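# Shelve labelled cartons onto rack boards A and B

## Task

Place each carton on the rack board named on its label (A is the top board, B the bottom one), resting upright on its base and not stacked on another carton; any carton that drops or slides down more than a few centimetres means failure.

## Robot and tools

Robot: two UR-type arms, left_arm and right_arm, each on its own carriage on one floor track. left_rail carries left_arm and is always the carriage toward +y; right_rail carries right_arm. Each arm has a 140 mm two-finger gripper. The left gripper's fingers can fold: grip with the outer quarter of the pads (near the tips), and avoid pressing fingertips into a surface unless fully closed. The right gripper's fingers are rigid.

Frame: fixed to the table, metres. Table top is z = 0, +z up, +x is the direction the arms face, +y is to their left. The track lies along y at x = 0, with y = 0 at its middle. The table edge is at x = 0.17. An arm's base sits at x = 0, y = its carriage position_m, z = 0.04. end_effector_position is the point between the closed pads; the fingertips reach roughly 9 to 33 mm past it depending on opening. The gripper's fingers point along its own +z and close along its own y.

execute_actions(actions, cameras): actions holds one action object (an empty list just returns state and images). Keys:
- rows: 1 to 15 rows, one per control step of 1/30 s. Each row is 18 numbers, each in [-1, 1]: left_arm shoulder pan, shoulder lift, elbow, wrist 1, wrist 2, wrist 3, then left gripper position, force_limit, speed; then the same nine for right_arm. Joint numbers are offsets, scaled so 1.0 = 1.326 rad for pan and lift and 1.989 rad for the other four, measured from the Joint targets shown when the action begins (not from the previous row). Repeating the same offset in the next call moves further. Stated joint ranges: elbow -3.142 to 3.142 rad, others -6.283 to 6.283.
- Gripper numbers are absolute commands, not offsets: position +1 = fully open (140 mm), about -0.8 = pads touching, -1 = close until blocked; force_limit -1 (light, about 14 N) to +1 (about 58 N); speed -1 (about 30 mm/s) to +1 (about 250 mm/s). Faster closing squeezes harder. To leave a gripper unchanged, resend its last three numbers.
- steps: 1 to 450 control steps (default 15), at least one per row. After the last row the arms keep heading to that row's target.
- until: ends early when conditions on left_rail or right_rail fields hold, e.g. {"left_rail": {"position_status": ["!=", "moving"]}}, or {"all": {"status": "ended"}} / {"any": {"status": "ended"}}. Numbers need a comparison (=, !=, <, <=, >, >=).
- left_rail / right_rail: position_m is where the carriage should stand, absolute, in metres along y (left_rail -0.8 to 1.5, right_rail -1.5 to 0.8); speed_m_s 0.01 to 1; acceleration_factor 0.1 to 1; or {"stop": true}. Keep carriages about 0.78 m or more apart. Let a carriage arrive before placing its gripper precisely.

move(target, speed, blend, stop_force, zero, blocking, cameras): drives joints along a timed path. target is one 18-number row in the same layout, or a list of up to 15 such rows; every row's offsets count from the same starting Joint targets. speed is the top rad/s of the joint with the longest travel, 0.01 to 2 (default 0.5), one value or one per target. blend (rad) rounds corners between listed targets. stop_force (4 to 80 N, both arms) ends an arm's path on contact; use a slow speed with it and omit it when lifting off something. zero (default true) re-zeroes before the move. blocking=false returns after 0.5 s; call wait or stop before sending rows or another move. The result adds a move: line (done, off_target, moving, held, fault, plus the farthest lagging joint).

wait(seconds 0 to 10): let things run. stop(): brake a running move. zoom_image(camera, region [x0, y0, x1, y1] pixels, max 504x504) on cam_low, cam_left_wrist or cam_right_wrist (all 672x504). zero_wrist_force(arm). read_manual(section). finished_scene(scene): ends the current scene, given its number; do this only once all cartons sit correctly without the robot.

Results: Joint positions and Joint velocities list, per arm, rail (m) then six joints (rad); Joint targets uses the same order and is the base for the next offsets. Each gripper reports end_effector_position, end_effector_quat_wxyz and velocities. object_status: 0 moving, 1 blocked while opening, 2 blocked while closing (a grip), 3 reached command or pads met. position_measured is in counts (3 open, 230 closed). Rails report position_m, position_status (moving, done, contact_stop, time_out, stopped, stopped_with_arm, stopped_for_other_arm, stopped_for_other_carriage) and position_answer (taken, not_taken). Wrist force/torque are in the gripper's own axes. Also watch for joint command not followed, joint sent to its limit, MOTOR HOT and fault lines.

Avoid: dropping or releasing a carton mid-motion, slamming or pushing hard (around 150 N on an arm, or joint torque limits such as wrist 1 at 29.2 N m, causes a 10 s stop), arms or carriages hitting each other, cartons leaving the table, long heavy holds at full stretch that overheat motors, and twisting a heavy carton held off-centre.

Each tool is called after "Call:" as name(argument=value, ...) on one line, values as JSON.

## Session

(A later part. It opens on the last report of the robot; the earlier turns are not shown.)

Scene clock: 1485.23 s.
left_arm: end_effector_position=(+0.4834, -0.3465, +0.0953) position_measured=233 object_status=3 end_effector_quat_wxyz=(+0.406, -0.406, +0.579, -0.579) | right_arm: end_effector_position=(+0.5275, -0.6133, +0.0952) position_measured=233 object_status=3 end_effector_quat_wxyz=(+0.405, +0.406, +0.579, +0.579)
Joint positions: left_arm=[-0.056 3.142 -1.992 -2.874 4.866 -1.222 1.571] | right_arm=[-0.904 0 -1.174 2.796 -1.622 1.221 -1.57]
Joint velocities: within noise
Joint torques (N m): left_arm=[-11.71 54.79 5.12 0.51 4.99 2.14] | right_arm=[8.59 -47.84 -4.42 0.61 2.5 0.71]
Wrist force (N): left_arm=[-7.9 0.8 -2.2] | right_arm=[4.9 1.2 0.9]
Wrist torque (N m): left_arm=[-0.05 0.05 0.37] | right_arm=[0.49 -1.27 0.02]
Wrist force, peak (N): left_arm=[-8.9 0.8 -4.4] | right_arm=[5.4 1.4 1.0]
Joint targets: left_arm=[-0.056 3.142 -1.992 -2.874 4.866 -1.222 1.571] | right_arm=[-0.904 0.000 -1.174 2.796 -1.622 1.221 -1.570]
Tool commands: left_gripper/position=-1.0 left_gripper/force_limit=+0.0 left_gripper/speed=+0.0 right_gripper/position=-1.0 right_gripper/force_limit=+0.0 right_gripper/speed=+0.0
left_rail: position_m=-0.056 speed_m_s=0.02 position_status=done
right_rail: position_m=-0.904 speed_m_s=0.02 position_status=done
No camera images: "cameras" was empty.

Call:
execute_actions(actions=[{"left_rail":{"position_m":-0.056},"right_rail":{"position_m":-0.898,"speed_m_s":0.02},"steps":90,"until":{"all":{"status":"ended"}}}], cameras=[])

Call:
execute_actions(actions=[{"left_rail":{"position_m":-0.056},"right_rail":{"position_m":-0.894,"speed_m_s":0.02},"steps":90,"until":{"all":{"status":"ended"}}}], cameras=["cam_left_wrist","cam_right_wrist"])

Scene clock: 1489.97 s.
left_arm: end_effector_position=(+0.4834, -0.3463, +0.0953) position_measured=233 object_status=3 end_effector_quat_wxyz=(+0.406, -0.406, +0.579, -0.579) | right_arm: end_effector_position=(+0.5275, -0.6075, +0.0952) position_measured=233 object_status=3 end_effector_quat_wxyz=(+0.405, +0.406, +0.579, +0.579)
Joint positions: left_arm=[-0.056 3.142 -1.992 -2.874 4.866 -1.221 1.571] | right_arm=[-0.898 0 -1.174 2.796 -1.622 1.222 -1.57]
Joint velocities: within noise
Joint torques (N m): left_arm=[-12.95 55.44 -6.18 0.85 3.33 2.08] | right_arm=[9.71 -46.51 2.51 0.08 -7.4 0.54]
Wrist force (N): left_arm=[-15.1 -0.3 -10.2] | right_arm=[-20.1 1.2 -5.0]
Wrist torque (N m): left_arm=[-0.07 -0.14 0.35] | right_arm=[0.56 -1.86 0.00]
Wrist force, peak (N): left_arm=[-15.3 0.2 -10.1] | right_arm=[-20.1 1.2 -5.0]
Joint targets: left_arm=[-0.056 3.142 -1.992 -2.874 4.866 -1.222 1.571] | right_arm=[-0.898 0.000 -1.174 2.796 -1.622 1.221 -1.570]
Tool commands: left_gripper/position=-1.0 left_gripper/force_limit=+0.0 left_gripper/speed=+0.0 right_gripper/position=-1.0 right_gripper/force_limit=+0.0 right_gripper/speed=+0.0
left_rail: position_m=-0.056 speed_m_s=0.02 position_status=done
right_rail: position_m=-0.898 speed_m_s=0.02 position_status=done
No camera images: "cameras" was empty.

Scene clock: 1490.50 s.
left_arm: end_effector_position=(+0.4834, -0.3463, +0.0953) position_measured=233 object_status=3 end_effector_quat_wxyz=(+0.406, -0.406, +0.579, -0.579) | right_arm: end_effector_position=(+0.5275, -0.6035, +0.0952) position_measured=233 object_status=3 end_effector_quat_wxyz=(+0.405, +0.406, +0.579, +0.579)
Joint positions: left_arm=[-0.056 3.142 -1.992 -2.874 4.866 -1.222 1.571] | right_arm=[-0.894 0 -1.174 2.796 -1.622 1.222 -1.57]
Joint velocities: within noise
Joint torques (N m): left_arm=[-10.91 53.31 -6.55 0.74 10.42 2.24] | right_arm=[21.51 -46.21 3.8 0.04 -18.63 0.68]
Wrist force (N): left_arm=[-38.1 -3.6 -24.7] | right_arm=[-49.3 0.6 -8.4]
Wrist torque (N m): left_arm=[0.12 -0.86 0.30] | right_arm=[0.50 -2.53 0.00]
Wrist force, peak (N): left_arm=[-38.5 -4.7 -24.6] | right_arm=[-49.3 0.6 -8.4]
Joint targets: left_arm=[-0.056 3.142 -1.992 -2.874 4.866 -1.222 1.571] | right_arm=[-0.894 0.000 -1.174 2.796 -1.622 1.221 -1.570]
Tool commands: left_gripper/position=-1.0 left_gripper/force_limit=+0.0 left_gripper/speed=+0.0 right_gripper/position=-1.0 right_gripper/force_limit=+0.0 right_gripper/speed=+0.0
left_rail: position_m=-0.056 speed_m_s=0.02 position_status=done
right_rail: position_m=-0.894 speed_m_s=0.02 position_status=done
camera_calibration:
cam_left_wrist: T_world_to_cam=[[-0.015918, 0.00793699, -0.999842, 0.114726], [0.00360248, 0.999962, 0.00788059, 0.339919], [0.999867, -0.00347646, -0.015946, -0.300274], [0, 0, 0, 1]] pos_world=[0.300836, -0.341861, 0.107241]
cam_right_wrist: T_world_to_cam=[[-0.00442156, -0.0260373, 0.999651, -0.101601], [0.0338784, -0.999091, -0.0258729, -0.616573], [0.999416, 0.0337521, 0.00529964, -0.33128], [0, 0, 0, 1]] pos_world=[0.351525, -0.607477, 0.0873688]
Images, in order (width x height): cam_left_wrist 672x504, cam_right_wrist 672x504.

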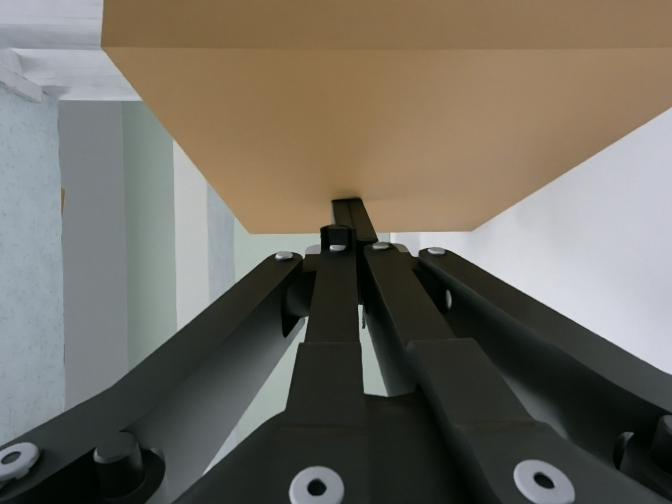

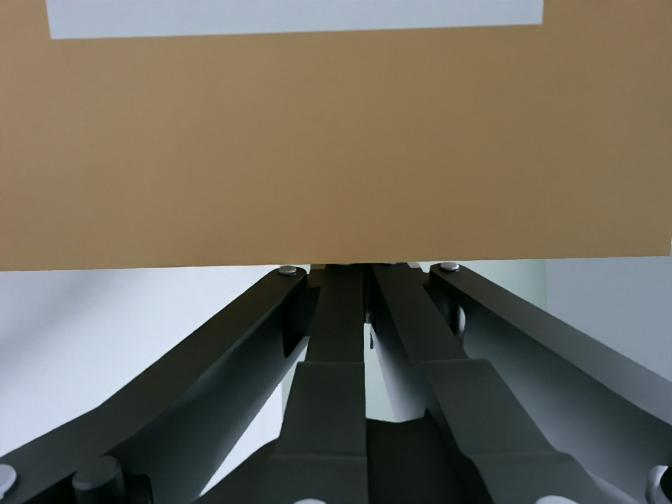

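Call:
execute_actions(actions=[{"left_rail":{"position_m":-0.0564,"speed_m_s":0.01},"right_rail":{"position_m":-0.8937,"speed_m_s":0.01},"steps":90,"until":{"all":{"status":"ended"}}}], cameras=[])

Call:
move(target=[[0,0.2063,0.0040,-0.1415,0,0,-1,0,0,0,-0.1614,-0.0033,0.1107,0,0,-1,0,0],[0,0.4487,0.0244,-0.3235,0,0,-1,0,0,0,-0.3567,-0.0197,0.2573,0,0,-1,0,0]], speed=0.15, blend=0.02, cameras=["cam_left_wrist","cam_right_wrist"])

Scene clock: 1507.57 s.
left_arm: end_effector_position=(+0.4834, -0.3468, +0.0953) position_measured=233 object_status=3 end_effector_quat_wxyz=(+0.406, -0.406, +0.579, -0.579) | right_arm: end_effector_position=(+0.5275, -0.6031, +0.0952) position_measured=233 object_status=3 end_effector_quat_wxyz=(+0.405, +0.406, +0.579, +0.579)
Joint positions: left_arm=[-0.056 3.142 -1.992 -2.874 4.866 -1.222 1.571] | right_arm=[-0.894 0 -1.174 2.796 -1.622 1.221 -1.57]
Joint velocities: within noise
Joint torques (N m): left_arm=[-12.1 51.17 -4.66 1.11 20.23 1.91] | right_arm=[42.9 -46.29 9.04 -0.38 -28.24 0.47]
Wrist force (N): left_arm=[-46.2 -6.1 -31.4] | right_arm=[-54.6 2.0 -10.6]
Wrist torque (N m): left_arm=[0.16 -1.12 0.27] | right_arm=[0.54 -2.67 0.01]
Wrist force, peak (N): left_arm=[-46.2 -6.1 -31.4] | right_arm=[-54.9 0.9 -10.9]
Joint targets: left_arm=[-0.056 3.142 -1.992 -2.874 4.866 -1.222 1.571] | right_arm=[-0.894 0.000 -1.174 2.796 -1.622 1.221 -1.570]
Tool commands: left_gripper/position=-1.0 left_gripper/force_limit=+0.0 left_gripper/speed=+0.0 right_gripper/position=-1.0 right_gripper/force_limit=+0.0 right_gripper/speed=+0.0
left_rail: position_m=-0.056 speed_m_s=0.01 position_status=done
right_rail: position_m=-0.894 speed_m_s=0.01 position_status=done
No camera images: "cameras" was empty.

Scene clock: 1512.33 s.
left_arm: end_effector_position=(+0.4834, -0.3468, +0.2001) position_measured=233 object_status=3 end_effector_quat_wxyz=(+0.406, -0.406, +0.579, -0.579) | right_arm: end_effector_position=(+0.5276, -0.6030, +0.2000) position_measured=233 object_status=3 end_effector_quat_wxyz=(+0.406, +0.406, +0.579, +0.580)
Joint positions: left_arm=[-0.056 3.142 -1.397 -2.825 4.223 -1.222 1.571] | right_arm=[-0.894 0 -1.647 2.757 -1.111 1.221 -1.57]
Joint velocities: within noise
Joint torques (N m): left_arm=[-12.85 37.67 50.01 2.98 20.22 2.08] | right_arm=[41.14 -32.07 -26.87 0.12 -28.04 0.53]
Wrist force (N): left_arm=[-48.1 10.2 -27.4] | right_arm=[-50.2 -5.8 -6.4]
Wrist torque (N m): left_arm=[-0.24 -1.33 0.51] | right_arm=[0.48 -2.65 -0.09]
Wrist force, peak (N): left_arm=[-49.9 10.6 -28.5] | right_arm=[-54.9 1.4 -10.8]
Joint targets: left_arm=[-0.056 3.142 -1.397 -2.825 4.223 -1.222 1.571] | right_arm=[-0.894 0.000 -1.647 2.757 -1.111 1.221 -1.570]
left_rail: position_m=-0.056 speed_m_s=0.01 position_status=done
right_rail: position_m=-0.894 speed_m_s=0.01 position_status=done
move: done
camera_calibration:
cam_left_wrist: T_world_to_cam=[[-0.0158705, 0.00793935, -0.999843, 0.219541], [0.00374443, 0.999962, 0.00788087, 0.339577], [0.999867, -0.00361877, -0.0158996, -0.298609], [0, 0, 0, 1]] pos_world=[0.300782, -0.342388, 0.212082]
cam_right_wrist: T_world_to_cam=[[-0.00479887, -0.0260384, 0.999649, -0.206107], [0.0341476, -0.999082, -0.0258597, -0.613514], [0.999405, 0.0340115, 0.00568361, -0.33184], [0, 0, 0, 1]] pos_world=[0.351603, -0.607031, 0.192056]
Images, in order (width x height): cam_left_wrist 672x504, cam_right_wrist 672x504.

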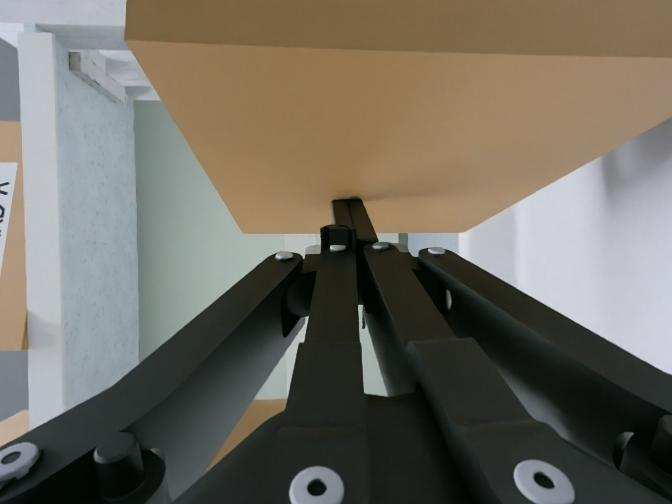

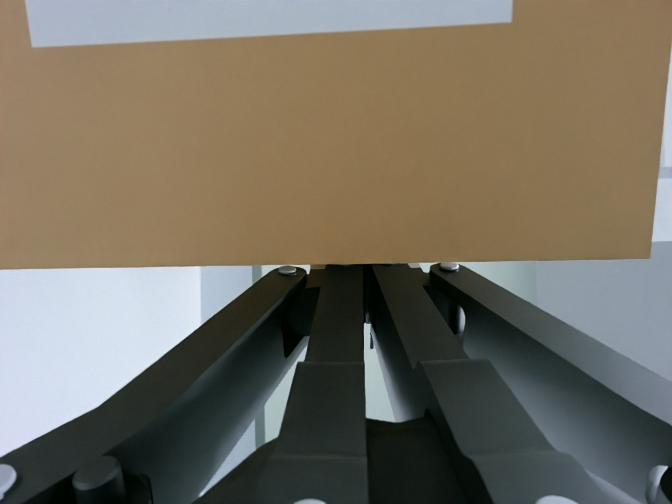

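Call:
move(target=[[0,0.1788,0.0340,-0.1533,0,0,-1,0,0,0,-0.1590,-0.0287,0.1347,0,0,-1,0,0],[0,0.3343,0.1036,-0.3265,0,0,-1,0,0,0,-0.3153,-0.0921,0.3023,0,0,-1,0,0]], speed=0.15, blend=0.02, cameras=["cam_left_wrist","cam_right_wrist"])

Scene clock: 1533.13 s.
left_arm: end_effector_position=(+0.4850, -0.3468, +0.3616) position_measured=233 object_status=3 end_effector_quat_wxyz=(+0.406, -0.406, +0.579, -0.579) | right_arm: end_effector_position=(+0.5286, -0.6030, +0.3619) position_measured=233 object_status=3 end_effector_quat_wxyz=(+0.406, +0.406, +0.579, +0.580)
Joint positions: left_arm=[-0.056 3.142 -0.954 -2.619 3.574 -1.222 1.571] | right_arm=[-0.894 0 -2.065 2.574 -0.51 1.221 -1.57]
Joint velocities: within noise
Joint torques (N m): left_arm=[-26.22 16.98 71.68 2.74 20.62 2.2] | right_arm=[39.95 -17.94 -48.13 -0.41 -28.16 0.68]
Wrist force (N): left_arm=[-50.5 10.6 -28.2] | right_arm=[-52.0 -5.3 -6.6]
Wrist torque (N m): left_arm=[-0.15 -1.28 0.51] | right_arm=[0.51 -2.75 -0.08]
Wrist force, peak (N): left_arm=[-51.2 10.0 -28.7] | right_arm=[-53.3 -4.9 -7.1]
Joint targets: left_arm=[-0.056 3.142 -0.954 -2.619 3.574 -1.222 1.571] | right_arm=[-0.894 0.000 -2.065 2.574 -0.509 1.221 -1.570]
left_rail: position_m=-0.056 speed_m_s=0.01 position_status=done
right_rail: position_m=-0.894 speed_m_s=0.01 position_status=done
move: done
camera_calibration:
cam_left_wrist: T_world_to_cam=[[-0.015943, 0.00793903, -0.999841, 0.38103], [0.00374511, 0.999962, 0.00788027, 0.338297], [0.999866, -0.00361888, -0.0159721, -0.297638], [0, 0, 0, 1]] pos_world=[0.302406, -0.342387, 0.37355]
cam_right_wrist: T_world_to_cam=[[-0.00479086, -0.0260384, 0.999649, -0.367984], [0.0341476, -0.999082, -0.02586, -0.609409], [0.999405, 0.0340117, 0.00567562, -0.333768], [0, 0, 0, 1]] pos_world=[0.352617, -0.60708, 0.35399]
Images, in order (width x height): cam_left_wrist 672x504, cam_right_wrist 672x504.

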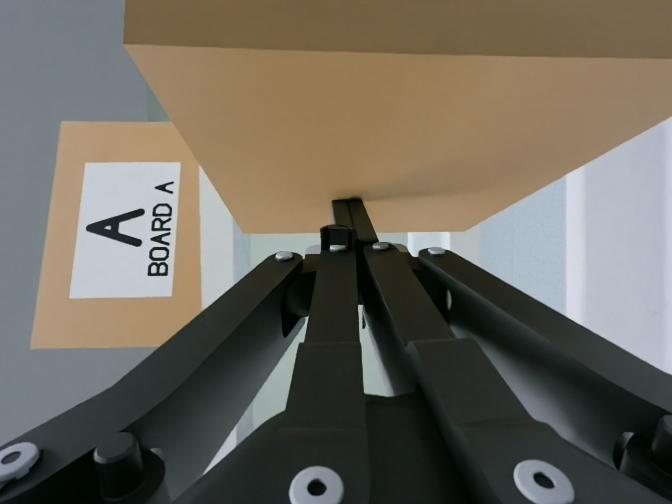

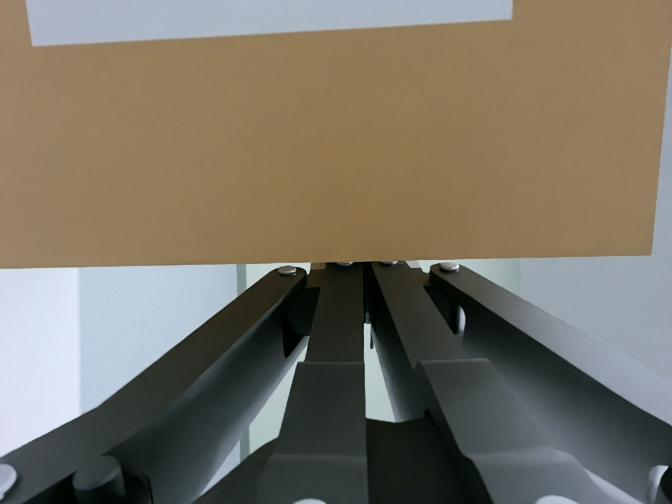

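Call:
execute_actions(actions=[{"left_rail":{"position_m":-0.0097,"speed_m_s":0.06,"acceleration_factor":0.2},"right_rail":{"position_m":-0.847,"speed_m_s":0.06,"acceleration_factor":0.2},"steps":120,"until":{"all":{"status":"ended"}}}], cameras=[])

Call:
execute_actions(actions=[{"left_rail":{"position_m":0.037},"right_rail":{"position_m":-0.8003},"steps":120,"until":{"all":{"status":"ended"}}}], cameras=[])

Call:
execute_actions(actions=[{"left_rail":{"position_m":0.0836},"right_rail":{"position_m":-0.7537},"steps":120,"until":{"all":{"status":"ended"}}}])

Scene clock: 1540.83 s.
left_arm: end_effector_position=(+0.4850, -0.3001, +0.3617) position_measured=233 object_status=3 end_effector_quat_wxyz=(+0.406, -0.406, +0.579, -0.579) | right_arm: end_effector_position=(+0.5286, -0.5564, +0.3620) position_measured=233 object_status=3 end_effector_quat_wxyz=(+0.406, +0.406, +0.579, +0.580)
Joint positions: left_arm=[-0.01 3.142 -0.954 -2.619 3.574 -1.222 1.571] | right_arm=[-0.847 0 -2.065 2.574 -0.509 1.221 -1.57]
Joint velocities: within noise
Joint torques (N m): left_arm=[-26.8 15.52 64.35 3.77 20.79 2.2] | right_arm=[39.42 -16.49 -40.29 -1.25 -28.27 0.74]
Wrist force (N): left_arm=[-50.7 10.6 -28.5] | right_arm=[-52.3 -5.4 -6.8]
Wrist torque (N m): left_arm=[-0.17 -1.34 0.50] | right_arm=[0.52 -2.82 -0.08]
Wrist force, peak (N): left_arm=[-51.4 10.1 -28.7] | right_arm=[-53.0 -5.1 -6.7]
Joint targets: left_arm=[-0.010 3.142 -0.954 -2.619 3.574 -1.222 1.571] | right_arm=[-0.847 0.000 -2.065 2.574 -0.509 1.221 -1.570]
Tool commands: left_gripper/position=-1.0 left_gripper/force_limit=+0.0 left_gripper/speed=+0.0 right_gripper/position=-1.0 right_gripper/force_limit=+0.0 right_gripper/speed=+0.0
left_rail: position_m=-0.010 speed_m_s=0.06 position_status=done
right_rail: position_m=-0.847 speed_m_s=0.06 position_status=done
No camera images: "cameras" was empty.

Scene clock: 1542.30 s.
left_arm: end_effector_position=(+0.4850, -0.2534, +0.3617) position_measured=233 object_status=3 end_effector_quat_wxyz=(+0.406, -0.406, +0.579, -0.579) | right_arm: end_effector_position=(+0.5286, -0.5097, +0.3620) position_measured=233 object_status=3 end_effector_quat_wxyz=(+0.406, +0.406, +0.579, +0.580)
Joint positions: left_arm=[0.037 3.142 -0.954 -2.619 3.574 -1.222 1.571] | right_arm=[-0.8 0 -2.065 2.574 -0.509 1.221 -1.57]
Joint velocities: within noise
Joint torques (N m): left_arm=[-29.4 16.96 61.47 4.17 21.14 2.34] | right_arm=[40.18 -16.49 -38.08 -1.04 -28.27 0.73]
Wrist force (N): left_arm=[-50.7 10.0 -28.2] | right_arm=[-52.3 -4.7 -6.5]
Wrist torque (N m): left_arm=[-0.19 -1.35 0.50] | right_arm=[0.54 -2.75 -0.08]
Wrist force, peak (N): left_arm=[-51.1 10.7 -28.5] | right_arm=[-53.0 -5.5 -7.0]
Joint targets: left_arm=[0.037 3.142 -0.954 -2.619 3.574 -1.222 1.571] | right_arm=[-0.800 0.000 -2.065 2.574 -0.509 1.221 -1.570]
Tool commands: left_gripper/position=-1.0 left_gripper/force_limit=+0.0 left_gripper/speed=+0.0 right_gripper/position=-1.0 right_gripper/force_limit=+0.0 right_gripper/speed=+0.0
left_rail: position_m=0.037 speed_m_s=0.06 position_status=done
right_rail: position_m=-0.800 speed_m_s=0.06 position_status=done
No camera images: "cameras" was empty.

Scene clock: 1543.77 s.
left_arm: end_effector_position=(+0.4850, -0.2068, +0.3617) position_measured=233 object_status=3 end_effector_quat_wxyz=(+0.406, -0.406, +0.579, -0.579) | right_arm: end_effector_position=(+0.5286, -0.4631, +0.3620) position_measured=233 object_status=3 end_effector_quat_wxyz=(+0.406, +0.406, +0.579, +0.580)
Joint positions: left_arm=[0.084 3.142 -0.954 -2.619 3.574 -1.222 1.571] | right_arm=[-0.754 0 -2.065 2.574 -0.509 1.221 -1.57]
Joint velocities: within noise
Joint torques (N m): left_arm=[-32.49 16.83 59.61 4.75 21.29 1.7] | right_arm=[39.9 -15.98 -36.26 -1.67 -28.26 0.76]
Wrist force (N): left_arm=[-50.5 10.9 -28.4] | right_arm=[-52.5 -5.7 -6.8]
Wrist torque (N m): left_arm=[-0.17 -1.32 0.50] | right_arm=[0.50 -2.75 -0.08]
Wrist force, peak (N): left_arm=[-51.3 10.2 -28.4] | right_arm=[-53.0 -5.4 -6.7]
Joint targets: left_arm=[0.084 3.142 -0.954 -2.619 3.574 -1.222 1.571] | right_arm=[-0.754 0.000 -2.065 2.574 -0.509 1.221 -1.570]
Tool commands: left_gripper/position=-1.0 left_gripper/force_limit=+0.0 left_gripper/speed=+0.0 right_gripper/position=-1.0 right_gripper/force_limit=+0.0 right_gripper/speed=+0.0
left_rail: position_m=0.084 speed_m_s=0.06 position_status=done
right_rail: position_m=-0.754 speed_m_s=0.06 position_status=done
camera_calibration:
cam_left_wrist: T_world_to_cam=[[-0.0159234, 0.00793922, -0.999842, 0.379975], [0.00374506, 0.999962, 0.00788053, 0.198331], [0.999866, -0.00361898, -0.0159526, -0.297131], [0, 0, 0, 1]] pos_world=[0.302399, -0.202415, 0.373612]
cam_right_wrist: T_world_to_cam=[[-0.00481041, -0.0260384, 0.999649, -0.364394], [0.0341479, -0.999082, -0.0258593, -0.469563], [0.999405, 0.0340115, 0.00569515, -0.338531], [0, 0, 0, 1]] pos_world=[0.352611, -0.467106, 0.354052]

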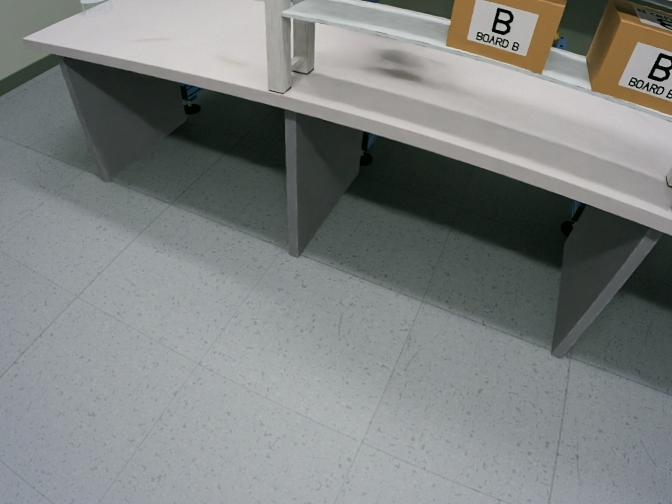

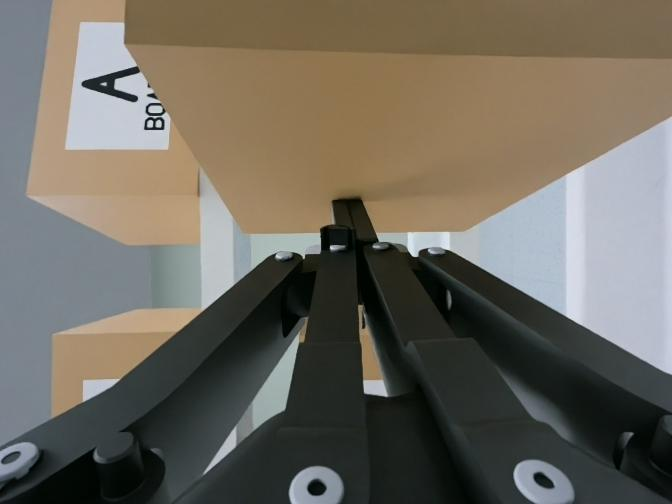

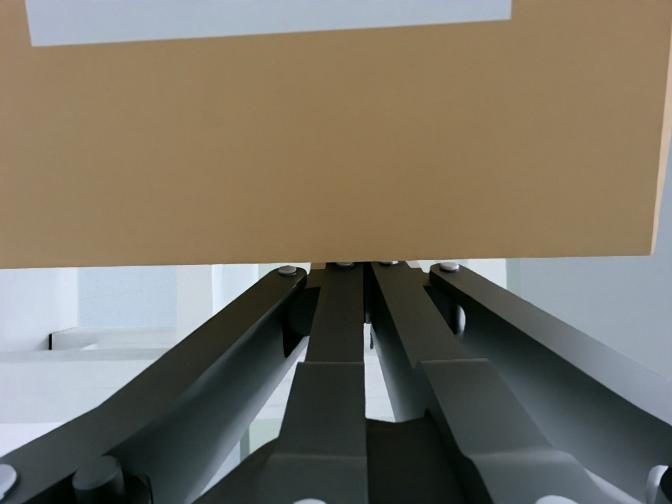

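Call:
execute_actions(actions=[{"left_rail":{"position_m":0.1136},"right_rail":{"position_m":-0.7237},"steps":120,"until":{"all":{"status":"ended"}}}], cameras=[])

Call:
move(target=[[0,-0.1889,0.0537,0.0720,0,0,-1,0,0,0,0.1682,-0.0593,-0.0527,0,0,-1,0,0],[0,-0.3391,0.1194,0.1064,0,0,-1,0,0,0,0.3056,-0.1292,-0.0744,0,0,-1,0,0],[0,-0.4609,0.1911,0.1159,0,0,-1,0,0,0,0.4201,-0.2042,-0.0757,0,0,-1,0,0]], speed=0.15, blend=0.02)

Call:
execute_actions(actions=[{"left_rail":{"position_m":0.1131,"speed_m_s":0.01},"right_rail":{"position_m":-0.7233,"speed_m_s":0.01},"steps":120,"until":{"all":{"status":"ended"}}}], cameras=[])

Scene clock: 1573.50 s.
left_arm: end_effector_position=(+0.4850, -0.1768, +0.3617) position_measured=233 object_status=3 end_effector_quat_wxyz=(+0.406, -0.406, +0.579, -0.579) | right_arm: end_effector_position=(+0.5286, -0.4331, +0.3620) position_measured=233 object_status=3 end_effector_quat_wxyz=(+0.406, +0.406, +0.579, +0.580)
Joint positions: left_arm=[0.114 3.142 -0.954 -2.619 3.574 -1.222 1.571] | right_arm=[-0.724 0 -2.065 2.574 -0.509 1.221 -1.57]
Joint velocities: within noise
Joint torques (N m): left_arm=[-35.42 17.53 53.15 5.31 21.11 2.02] | right_arm=[38.67 -16.81 -32.86 -2.6 -28.31 0.64]
Wrist force (N): left_arm=[-50.7 10.2 -28.2] | right_arm=[-52.2 -4.4 -6.8]
Wrist torque (N m): left_arm=[-0.15 -1.33 0.51] | right_arm=[0.61 -2.77 -0.08]
Wrist force, peak (N): left_arm=[-51.2 10.4 -28.4] | right_arm=[-52.7 -5.8 -6.9]
Joint targets: left_arm=[0.114 3.142 -0.954 -2.619 3.574 -1.222 1.571] | right_arm=[-0.724 0.000 -2.065 2.574 -0.509 1.221 -1.570]
Tool commands: left_gripper/position=-1.0 left_gripper/force_limit=+0.0 left_gripper/speed=+0.0 right_gripper/position=-1.0 right_gripper/force_limit=+0.0 right_gripper/speed=+0.0
left_rail: position_m=0.114 speed_m_s=0.06 position_status=done
right_rail: position_m=-0.724 speed_m_s=0.06 position_status=done
No camera images: "cameras" was empty.

Scene clock: 1578.07 s.
left_arm: end_effector_position=(+0.7672, -0.1766, +0.3619) position_measured=233 object_status=3 end_effector_quat_wxyz=(+0.406, -0.406, +0.579, -0.579) | right_arm: end_effector_position=(+0.8100, -0.4331, +0.3622) position_measured=233 object_status=3 end_effector_quat_wxyz=(+0.405, +0.406, +0.579, +0.579)
Joint positions: left_arm=[0.114 3.142 -1.565 -2.239 3.804 -1.222 1.571] | right_arm=[-0.724 0 -1.508 2.168 -0.66 1.221 -1.57]
Joint velocities: within noise
Joint torques (N m): left_arm=[-39.09 29.54 65.59 11.72 21.69 2.25] | right_arm=[36.97 -41.67 -43.77 -8.09 -25.28 0.96]
Wrist force (N): left_arm=[-42.9 10.3 -23.9] | right_arm=[-43.7 -5.1 -5.8]
Wrist torque (N m): left_arm=[-0.29 -1.06 0.52] | right_arm=[0.63 -2.55 -0.07]
Wrist force, peak (N): left_arm=[-50.9 10.6 -29.2] | right_arm=[-52.6 -5.1 -7.0]
Joint targets: left_arm=[0.114 3.142 -1.565 -2.239 3.804 -1.222 1.571] | right_arm=[-0.724 0.000 -1.508 2.168 -0.660 1.221 -1.570]
left_rail: position_m=0.114 speed_m_s=0.06 position_status=done
right_rail: position_m=-0.724 speed_m_s=0.06 position_status=done
move: done
camera_calibration:
cam_left_wrist: T_world_to_cam=[[-0.0164554, 0.00793872, -0.999833, 0.384823], [0.00374945, 0.999962, 0.00787803, 0.167062], [0.999858, -0.00361918, -0.0164845, -0.578948], [0, 0, 0, 1]] pos_world=[0.584572, -0.172206, 0.373899]
cam_right_wrist: T_world_to_cam=[[-0.00448064, -0.0260385, 0.999651, -0.362687], [0.0341527, -0.999082, -0.0258706, -0.44918], [0.999407, 0.0340249, 0.00536581, -0.620643], [0, 0, 0, 1]] pos_world=[0.63399, -0.437094, 0.35427]

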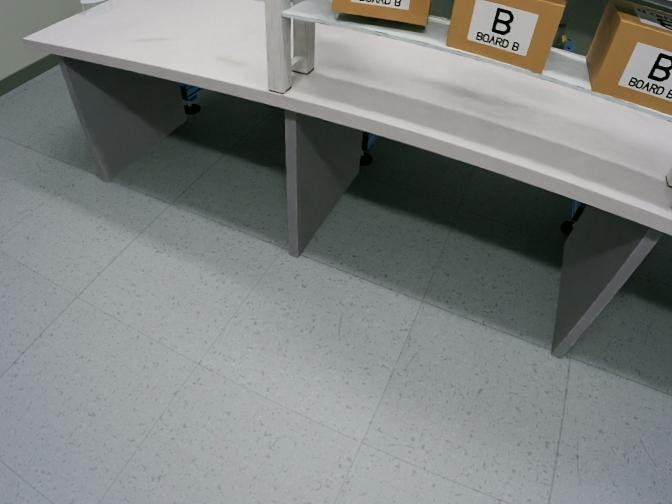

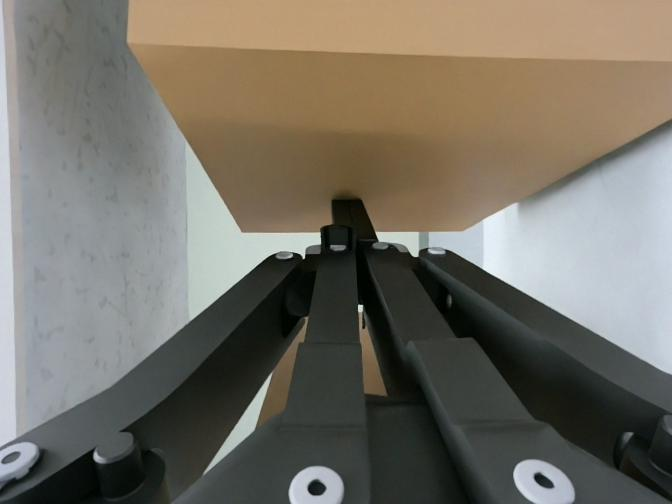

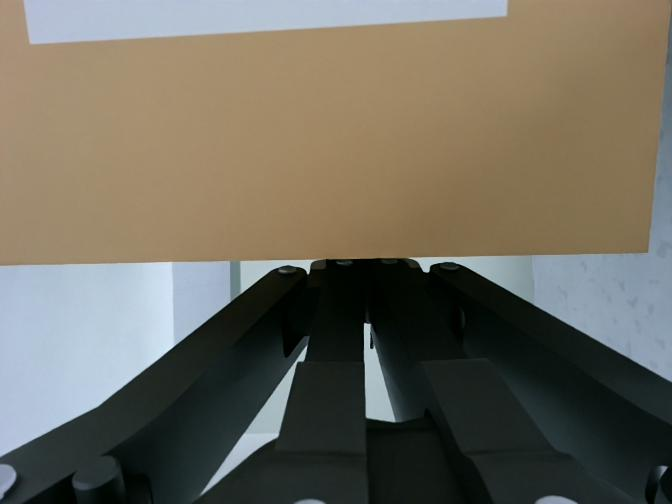

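Scene clock: 1578.73 s.
left_arm: end_effector_position=(+0.7673, -0.1771, +0.3619) position_measured=233 object_status=3 end_effector_quat_wxyz=(+0.406, -0.406, +0.579, -0.579) | right_arm: end_effector_position=(+0.8101, -0.4327, +0.3622) position_measured=233 object_status=3 end_effector_quat_wxyz=(+0.405, +0.406, +0.579, +0.579)
Joint positions: left_arm=[0.113 3.142 -1.565 -2.239 3.804 -1.222 1.571] | right_arm=[-0.723 0 -1.508 2.168 -0.66 1.221 -1.57]
Joint velocities: within noise
Joint torques (N m): left_arm=[-39.54 28.25 64.66 11.69 21.36 2.37] | right_arm=[39.56 -41.03 -42.51 -8.25 -24.67 0.74]
Wrist force (N): left_arm=[-49.4 10.2 -27.4] | right_arm=[-51.0 -5.1 -6.8]
Wrist torque (N m): left_arm=[-0.29 -1.29 0.52] | right_arm=[0.56 -2.77 -0.08]
Wrist force, peak (N): left_arm=[-49.4 10.2 -27.4] | right_arm=[-51.0 -5.1 -6.8]
Joint targets: left_arm=[0.113 3.142 -1.565 -2.239 3.804 -1.222 1.571] | right_arm=[-0.723 0.000 -1.508 2.168 -0.660 1.221 -1.570]
Tool commands: left_gripper/position=-1.0 left_gripper/force_limit=+0.0 left_gripper/speed=+0.0 right_gripper/position=-1.0 right_gripper/force_limit=+0.0 right_gripper/speed=+0.0
left_rail: position_m=0.113 speed_m_s=0.01 position_status=done
right_rail: position_m=-0.723 speed_m_s=0.01 position_status=done
No camera images: "cameras" was empty.

Call:
move(target=[0,-0.0136,-0.0065,0.0156,0,0,-1,0,0,0,0.0134,0.0063,-0.0153,0,0,-1,0,0], speed=0.03, stop_force=12, cameras=[])

Call:
move(target=[0,-0.0048,-0.0023,0.0055,0,0,-1,0,0,0,0.0048,0.0023,-0.0055,0,0,-1,0,0], speed=0.012, stop_force=10, zero=false, cameras=["cam_left_wrist","cam_right_wrist"])

Scene clock: 1590.57 s.
left_arm: end_effector_position=(+0.7672, -0.1771, +0.3481) position_measured=233 object_status=3 end_effector_quat_wxyz=(+0.406, -0.406, +0.579, -0.579) | right_arm: end_effector_position=(+0.8101, -0.4327, +0.3479) position_measured=233 object_status=3 end_effector_quat_wxyz=(+0.405, +0.406, +0.579, +0.579)
Joint positions: left_arm=[0.113 3.142 -1.583 -2.252 3.835 -1.222 1.571] | right_arm=[-0.723 0 -1.49 2.18 -0.69 1.221 -1.57]
Joint velocities: within noise
Joint torques (N m): left_arm=[-45.07 27.82 45.39 11.65 21.53 2.48] | right_arm=[37 -40.68 -26.74 -8.3 -17.23 0.79]
Wrist force (N): left_arm=[-49.0 9.9 -27.1] | right_arm=[-50.4 -4.6 -6.5]
Wrist torque (N m): left_arm=[-0.22 -1.30 0.52] | right_arm=[0.56 -2.75 -0.06]
Wrist force, peak (N): left_arm=[-49.6 10.7 -27.9] | right_arm=[-51.6 -5.3 -6.7]
Joint targets: left_arm=[0.113 3.142 -1.583 -2.252 3.835 -1.222 1.571] | right_arm=[-0.723 0.000 -1.490 2.180 -0.690 1.221 -1.570]
left_rail: position_m=0.113 speed_m_s=0.01 position_status=done
right_rail: position_m=-0.723 speed_m_s=0.01 position_status=done
move: done
No camera images: "cameras" was empty.

Scene clock: 1592.27 s.
left_arm: end_effector_position=(+0.7671, -0.1771, +0.3432) position_measured=233 object_status=3 end_effector_quat_wxyz=(+0.406, -0.406, +0.579, -0.579) | right_arm: end_effector_position=(+0.8100, -0.4327, +0.3428) position_measured=233 object_status=3 end_effector_quat_wxyz=(+0.405, +0.406, +0.579, +0.579)
Joint positions: left_arm=[0.113 3.142 -1.59 -2.257 3.846 -1.222 1.571] | right_arm=[-0.723 0 -1.484 2.185 -0.701 1.221 -1.57]
Joint velocities: within noise
Joint torques (N m): left_arm=[-47.63 27.31 44.28 11.23 21.35 2.11] | right_arm=[37.31 -41.73 -26.54 -8.01 -15.11 0.97]
Wrist force (N): left_arm=[-48.8 9.0 -27.0] | right_arm=[-50.6 -4.7 -6.6]
Wrist torque (N m): left_arm=[-0.30 -1.35 0.49] | right_arm=[0.54 -2.73 -0.04]
Wrist force, peak (N): left_arm=[-49.4 9.8 -27.3] | right_arm=[-50.9 -5.2 -6.6]
Joint targets: left_arm=[0.113 3.142 -1.590 -2.257 3.846 -1.222 1.571] | right_arm=[-0.723 0.000 -1.484 2.185 -0.701 1.221 -1.570]
left_rail: position_m=0.113 speed_m_s=0.01 position_status=done
right_rail: position_m=-0.723 speed_m_s=0.01 position_status=done
move: done
camera_calibration:
cam_left_wrist: T_world_to_cam=[[-0.0163901, 0.00793908, -0.999834, 0.366131], [0.00374862, 0.999962, 0.00787864, 0.167714], [0.999859, -0.00361887, -0.0164193, -0.579211], [0, 0, 0, 1]] pos_world=[0.584501, -0.172711, 0.355238]
cam_right_wrist: T_world_to_cam=[[-0.00460605, -0.0260385, 0.99965, -0.343187], [0.0341561, -0.999082, -0.0258663, -0.449292], [0.999406, 0.034025, 0.0054912, -0.620627], [0, 0, 0, 1]] pos_world=[0.634024, -0.436698, 0.334853]
Images, in order (width x height): cam_left_wrist 672x504, cam_right_wrist 672x504.

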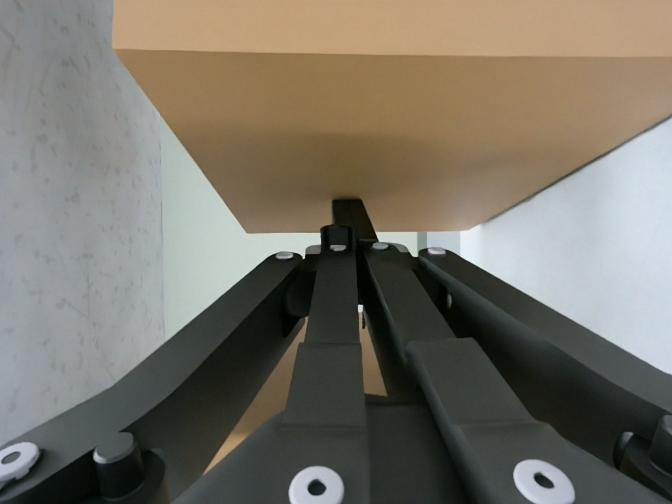

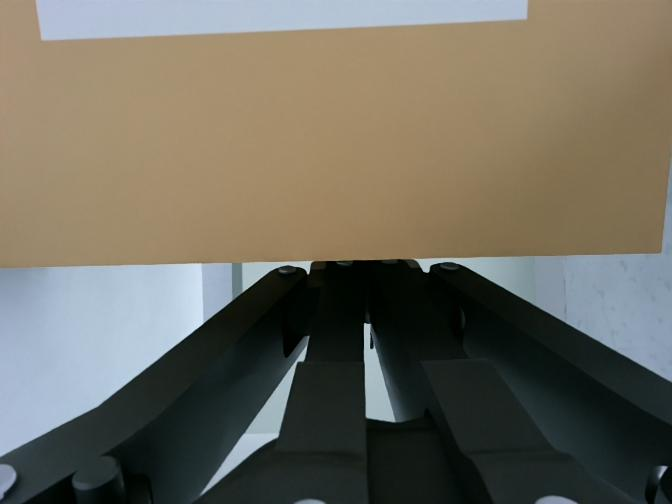

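Call:
move(target=[0,-0.0029,-0.0014,0.0033,0,0,-1,0,0,0,0.0029,0.0014,-0.0033,0,0,-1,0,0], speed=0.012, stop_force=10, zero=false, cameras=[])

Call:
move(target=[0,-0.0029,-0.0014,0.0033,0,0,-1,0,0,0,0.0029,0.0014,-0.0033,0,0,-1,0,0], speed=0.012, stop_force=10, zero=false, cameras=[])

Scene clock: 1599.07 s.
left_arm: end_effector_position=(+0.7670, -0.1771, +0.3403) position_measured=233 object_status=3 end_effector_quat_wxyz=(+0.406, -0.406, +0.579, -0.579) | right_arm: end_effector_position=(+0.8099, -0.4327, +0.3396) position_measured=233 object_status=3 end_effector_quat_wxyz=(+0.405, +0.406, +0.579, +0.579)
Joint positions: left_arm=[0.113 3.142 -1.593 -2.26 3.853 -1.222 1.571] | right_arm=[-0.723 0 -1.48 2.188 -0.708 1.221 -1.57]
Joint velocities: within noise
Joint torques (N m): left_arm=[-51.69 28.57 41.75 9.77 21.42 1.93] | right_arm=[37.43 -41.17 -27.58 -8.32 -9.42 0.84]
Wrist force (N): left_arm=[-49.5 6.5 -26.9] | right_arm=[-50.8 -5.1 -6.2]
Wrist torque (N m): left_arm=[-0.21 -1.35 0.44] | right_arm=[0.65 -2.75 -0.04]
Wrist force, peak (N): left_arm=[-49.3 8.8 -27.4] | right_arm=[-51.1 -5.4 -6.8]
Joint targets: left_arm=[0.113 3.142 -1.593 -2.260 3.853 -1.222 1.571] | right_arm=[-0.723 0.000 -1.480 2.188 -0.708 1.221 -1.570]
left_rail: position_m=0.113 speed_m_s=0.01 position_status=done
right_rail: position_m=-0.723 speed_m_s=0.01 position_status=done
move: done
No camera images: "cameras" was empty.

Scene clock: 1600.83 s.
left_arm: end_effector_position=(+0.7669, -0.1771, +0.3386) position_measured=233 object_status=3 end_effector_quat_wxyz=(+0.406, -0.406, +0.579, -0.579) | right_arm: end_effector_position=(+0.8099, -0.4327, +0.3374) position_measured=233 object_status=3 end_effector_quat_wxyz=(+0.406, +0.406, +0.579, +0.580)
Joint positions: left_arm=[0.113 3.142 -1.596 -2.261 3.857 -1.222 1.571] | right_arm=[-0.723 0 -1.477 2.19 -0.713 1.221 -1.57]
Joint velocities: within noise
Joint torques (N m): left_arm=[-52.67 64.58 58.13 1.64 21.61 2.15] | right_arm=[37.13 -58.74 -36.31 1.34 -9.89 0.81]
Wrist force (N): left_arm=[-47.6 2.3 -28.0] | right_arm=[-51.1 3.0 -9.6]
Wrist torque (N m): left_arm=[-0.09 -1.21 0.37] | right_arm=[0.50 -2.71 0.07]
Wrist force, peak (N): left_arm=[-49.7 5.8 -26.6] | right_arm=[-51.3 6.4 -10.8]
Joint targets: left_arm=[0.113 3.142 -1.596 -2.261 3.857 -1.222 1.571] | right_arm=[-0.723 0.000 -1.477 2.190 -0.713 1.221 -1.570]
left_rail: position_m=0.113 speed_m_s=0.01 position_status=done
right_rail: position_m=-0.723 speed_m_s=0.01 position_status=done
move: contact (left_arm, right_arm)
No camera images: "cameras" was empty.

Call:
execute_actions(actions=[{"left_rail":{"position_m":0.121,"speed_m_s":0.01},"right_rail":{"position_m":-0.732,"speed_m_s":0.01},"steps":90,"until":{"all":{"status":"ended"}}}], cameras=["cam_left_wrist","cam_right_wrist"])

Scene clock: 1605.47 s.
left_arm: end_effector_position=(+0.7669, -0.1693, +0.3387) position_measured=233 object_status=3 end_effector_quat_wxyz=(+0.406, -0.406, +0.579, -0.579) | right_arm: end_effector_position=(+0.8098, -0.4413, +0.3374) position_measured=233 object_status=3 end_effector_quat_wxyz=(+0.405, +0.406, +0.579, +0.580)
Joint positions: left_arm=[0.121 3.142 -1.596 -2.261 3.857 -1.222 1.571] | right_arm=[-0.732 0 -1.477 2.19 -0.713 1.221 -1.57]
Joint velocities: within noise
Joint torques (N m): left_arm=[11.48 62.34 41.95 6.5 -1.8 1.94] | right_arm=[-14.14 -57.83 -34.1 -3.2 2.84 0.91]
Wrist force (N): left_arm=[-1.0 1.1 0.1] | right_arm=[0.5 4.3 0.7]
Wrist torque (N m): left_arm=[-0.13 0.23 0.38] | right_arm=[1.14 -0.28 0.06]
Wrist force, peak (N): left_arm=[-48.3 1.3 -27.9] | right_arm=[-51.4 3.2 -10.0]
Joint targets: left_arm=[0.121 3.142 -1.596 -2.261 3.857 -1.222 1.571] | right_arm=[-0.732 0.000 -1.477 2.190 -0.713 1.221 -1.570]
Tool commands: left_gripper/position=-1.0 left_gripper/force_limit=+0.0 left_gripper/speed=+0.0 right_gripper/position=-1.0 right_gripper/force_limit=+0.0 right_gripper/speed=+0.0
left_rail: position_m=0.121 speed_m_s=0.01 position_status=done
right_rail: position_m=-0.732 speed_m_s=0.01 position_status=done
camera_calibration:
cam_left_wrist: T_world_to_cam=[[-0.0162767, 0.00793986, -0.999836, 0.361463], [0.00380365, 0.999962, 0.00787894, 0.159828], [0.99986, -0.00367478, -0.0163063, -0.579154], [0, 0, 0, 1]] pos_world=[0.584349, -0.164821, 0.350701]
cam_right_wrist: T_world_to_cam=[[-0.00476638, -0.0260389, 0.99965, -0.337887], [0.0342238, -0.99908, -0.0258609, -0.458128], [0.999403, 0.0340885, 0.00565315, -0.620137], [0, 0, 0, 1]] pos_world=[0.633835, -0.445365, 0.329427]
Images, in order (width x height): cam_left_wrist 672x504, cam_right_wrist 672x504.

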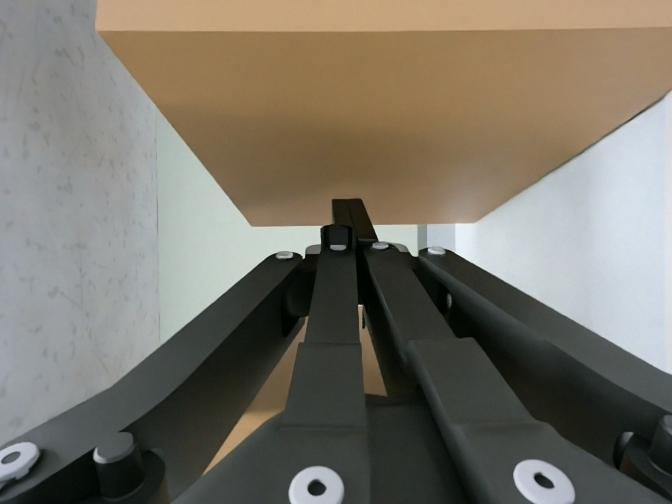

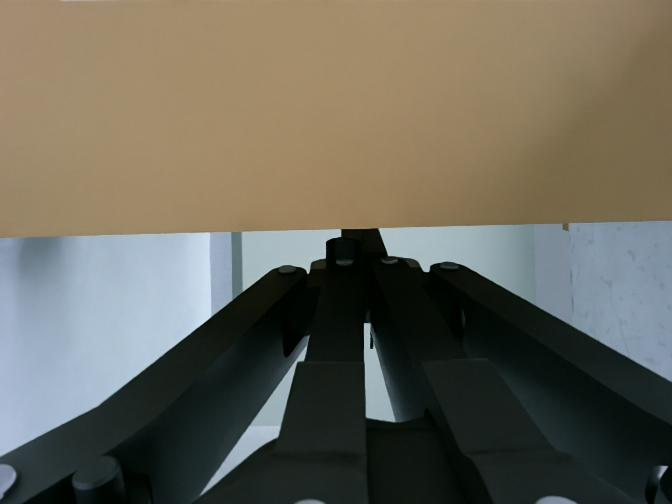

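Call:
execute_actions(actions=[{"left_rail":{"position_m":0.122},"right_rail":{"position_m":-0.7595,"speed_m_s":0.03},"steps":90,"until":{"all":{"status":"ended"}}}], cameras=[])

Call:
move(target=[0,0,0,0,0,0,-1,0,0,0,-0.0527,0.0377,-0.0026,0,0,-1,0,0], speed=0.15, cameras=["cam_right_wrist"])

Scene clock: 1626.40 s.
left_arm: end_effector_position=(+0.7669, -0.1682, +0.3387) position_measured=233 object_status=3 end_effector_quat_wxyz=(+0.406, -0.406, +0.579, -0.579) | right_arm: end_effector_position=(+0.8099, -0.4688, +0.3374) position_measured=233 object_status=3 end_effector_quat_wxyz=(+0.406, +0.406, +0.579, +0.580)
Joint positions: left_arm=[0.122 3.142 -1.596 -2.261 3.857 -1.222 1.571] | right_arm=[-0.759 0 -1.477 2.19 -0.713 1.221 -1.57]
Joint velocities: within noise
Joint torques (N m): left_arm=[8.2 61.07 34.14 4.99 -2.07 1.59] | right_arm=[-12.1 -56.67 -31.82 -5.36 2.77 0.82]
Wrist force (N): left_arm=[-0.9 1.3 0.2] | right_arm=[0.2 4.1 0.7]
Wrist torque (N m): left_arm=[-0.10 0.23 0.38] | right_arm=[1.12 -0.23 0.06]
Wrist force, peak (N): left_arm=[-1.3 1.6 0.0] | right_arm=[0.5 4.6 1.1]
Joint targets: left_arm=[0.122 3.142 -1.596 -2.261 3.857 -1.222 1.571] | right_arm=[-0.759 0.000 -1.477 2.190 -0.713 1.221 -1.570]
Tool commands: left_gripper/position=-1.0 left_gripper/force_limit=+0.0 left_gripper/speed=+0.0 right_gripper/position=-1.0 right_gripper/force_limit=+0.0 right_gripper/speed=+0.0
left_rail: position_m=0.122 speed_m_s=0.01 position_status=done
right_rail: position_m=-0.759 speed_m_s=0.03 position_status=done
No camera images: "cameras" was empty.

Scene clock: 1627.37 s.
left_arm: end_effector_position=(+0.7669, -0.1682, +0.3387) position_measured=233 object_status=3 end_effector_quat_wxyz=(+0.406, -0.406, +0.579, -0.579) | right_arm: end_effector_position=(+0.7653, -0.4689, +0.3377) position_measured=233 object_status=3 end_effector_quat_wxyz=(+0.406, +0.406, +0.579, +0.580)
Joint positions: left_arm=[0.122 3.142 -1.596 -2.261 3.857 -1.222 1.571] | right_arm=[-0.76 0 -1.547 2.265 -0.718 1.221 -1.57]
Joint velocities: within noise
Joint torques (N m): left_arm=[10.11 60.95 34.82 5.18 -1.9 2.51] | right_arm=[-12.79 -53.3 -25.88 -7.11 2.82 1.04]
Wrist force (N): left_arm=[-1.0 1.4 -0.1] | right_arm=[-0.1 4.0 0.6]
Wrist torque (N m): left_arm=[-0.07 0.25 0.38] | right_arm=[1.08 -0.17 0.02]
Wrist force, peak (N): left_arm=[-1.4 1.4 0.3] | right_arm=[0.1 4.3 1.8]
Joint targets: left_arm=[0.122 3.142 -1.596 -2.261 3.857 -1.222 1.571] | right_arm=[-0.759 0.000 -1.547 2.265 -0.718 1.221 -1.570]
left_rail: position_m=0.122 speed_m_s=0.01 position_status=done
right_rail: position_m=-0.760 position_m_goal=-0.759 speed_m_s=0.03 position_status=done
move: done
camera_calibration:
cam_right_wrist: T_world_to_cam=[[-0.0048507, -0.0260385, 0.999649, -0.339087], [0.0341433, -0.999082, -0.025858, -0.484066], [0.999405, 0.0340059, 0.00573529, -0.574793], [0, 0, 0, 1]] pos_world=[0.589334, -0.472905, 0.329747]
Images, in order (width x height): cam_right_wrist 672x504.

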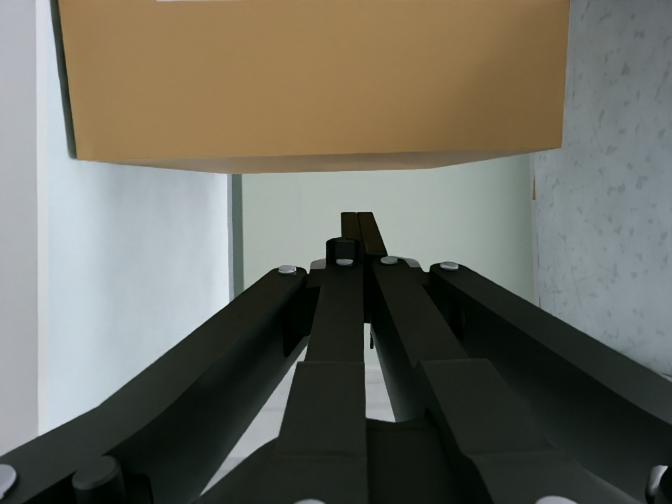

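Call:
execute_actions(actions=[{"left_rail":{"position_m":0.122},"right_rail":{"position_m":-0.771,"speed_m_s":0.03},"steps":90,"until":{"all":{"status":"ended"}}}], cameras=[])

Call:
move(target=[[0,0.1401,-0.0846,-0.0088,0,0,-1,0,0,0,-0.1379,0.0832,0.0087,0,0,-1,0,0],[0,0.3216,-0.1604,-0.0540,0,0,-1,0,0,0,-0.3188,0.1590,0.0535,0,0,-1,0,0]], speed=0.2, blend=0.02)

Scene clock: 1639.07 s.
left_arm: end_effector_position=(+0.7669, -0.1682, +0.3387) position_measured=233 object_status=3 end_effector_quat_wxyz=(+0.406, -0.406, +0.579, -0.579) | right_arm: end_effector_position=(+0.7652, -0.4803, +0.3377) position_measured=233 object_status=3 end_effector_quat_wxyz=(+0.406, +0.406, +0.579, +0.580)
Joint positions: left_arm=[0.122 3.142 -1.596 -2.261 3.857 -1.222 1.571] | right_arm=[-0.771 0 -1.547 2.265 -0.718 1.221 -1.57]
Joint velocities: within noise
Joint torques (N m): left_arm=[12.81 59.57 36.78 3.79 -2.17 1.93] | right_arm=[-9.85 -52.18 -32.27 -4.56 2.9 0.87]
Wrist force (N): left_arm=[-1.5 1.4 0.1] | right_arm=[0.2 4.0 0.6]
Wrist torque (N m): left_arm=[-0.08 0.35 0.38] | right_arm=[1.08 -0.22 0.03]
Wrist force, peak (N): left_arm=[-1.2 1.6 0.2] | right_arm=[0.1 4.3 1.1]
Joint targets: left_arm=[0.122 3.142 -1.596 -2.261 3.857 -1.222 1.571] | right_arm=[-0.771 0.000 -1.547 2.265 -0.718 1.221 -1.570]
Tool commands: left_gripper/position=-1.0 left_gripper/force_limit=+0.0 left_gripper/speed=+0.0 right_gripper/position=-1.0 right_gripper/force_limit=+0.0 right_gripper/speed=+0.0
left_rail: position_m=0.122 speed_m_s=0.01 position_status=done
right_rail: position_m=-0.771 speed_m_s=0.03 position_status=done
No camera images: "cameras" was empty.

Scene clock: 1641.70 s.
left_arm: end_effector_position=(+0.5500, -0.1684, +0.3385) position_measured=233 object_status=3 end_effector_quat_wxyz=(+0.406, -0.406, +0.579, -0.579) | right_arm: end_effector_position=(+0.5503, -0.4803, +0.3377) position_measured=233 object_status=3 end_effector_quat_wxyz=(+0.406, +0.406, +0.579, +0.580)
Joint positions: left_arm=[0.122 3.142 -1.169 -2.58 3.749 -1.222 1.571] | right_arm=[-0.771 0 -1.969 2.581 -0.612 1.221 -1.57]
Joint velocities: within noise
Joint torques (N m): left_arm=[9.39 29.45 32.36 0.26 -1.91 2.12] | right_arm=[-9.28 -20.1 -28.81 0.41 2.9 0.84]
Wrist force (N): left_arm=[-1.1 1.5 0.3] | right_arm=[0.5 4.2 0.8]
Wrist torque (N m): left_arm=[-0.04 0.28 0.37] | right_arm=[1.19 -0.27 0.03]
Wrist force, peak (N): left_arm=[-1.4 1.4 1.3] | right_arm=[0.4 4.4 0.9]
Joint targets: left_arm=[0.122 3.142 -1.169 -2.580 3.749 -1.222 1.571] | right_arm=[-0.771 0.000 -1.970 2.581 -0.612 1.221 -1.570]
left_rail: position_m=0.122 speed_m_s=0.01 position_status=done
right_rail: position_m=-0.771 speed_m_s=0.03 position_status=done
move: done
camera_calibration:
cam_left_wrist: T_world_to_cam=[[-0.0163359, 0.00793885, -0.999835, 0.357785], [0.00375024, 0.999962, 0.00787858, 0.159792], [0.99986, -0.00362092, -0.0163651, -0.362251], [0, 0, 0, 1]] pos_world=[0.367446, -0.163938, 0.350538]
cam_right_wrist: T_world_to_cam=[[-0.00490171, -0.0260385, 0.999649, -0.340379], [0.0341446, -0.999082, -0.0258563, -0.488193], [0.999405, 0.0340058, 0.00578629, -0.359521], [0, 0, 0, 1]] pos_world=[0.374308, -0.484382, 0.329717]

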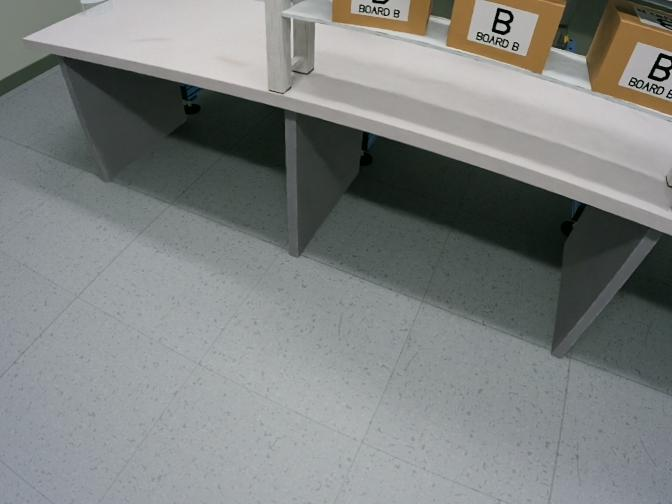

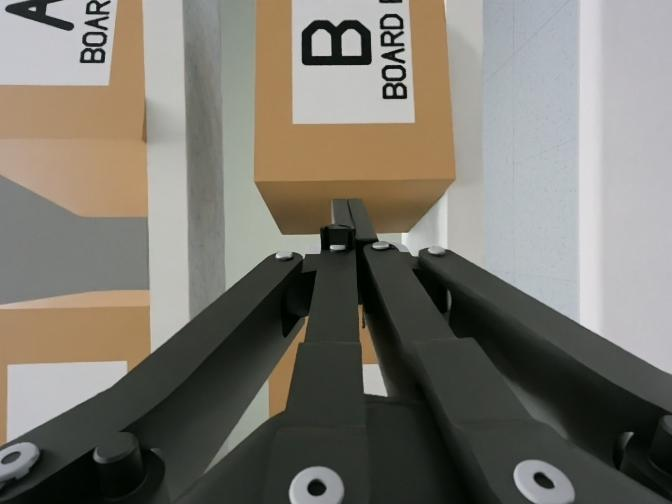

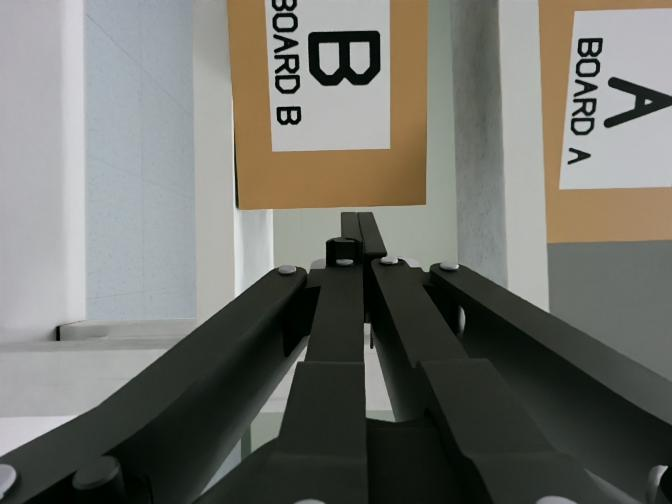

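Call:
finished_scene(scene=2, done=true)

The scene is finished: the task was done.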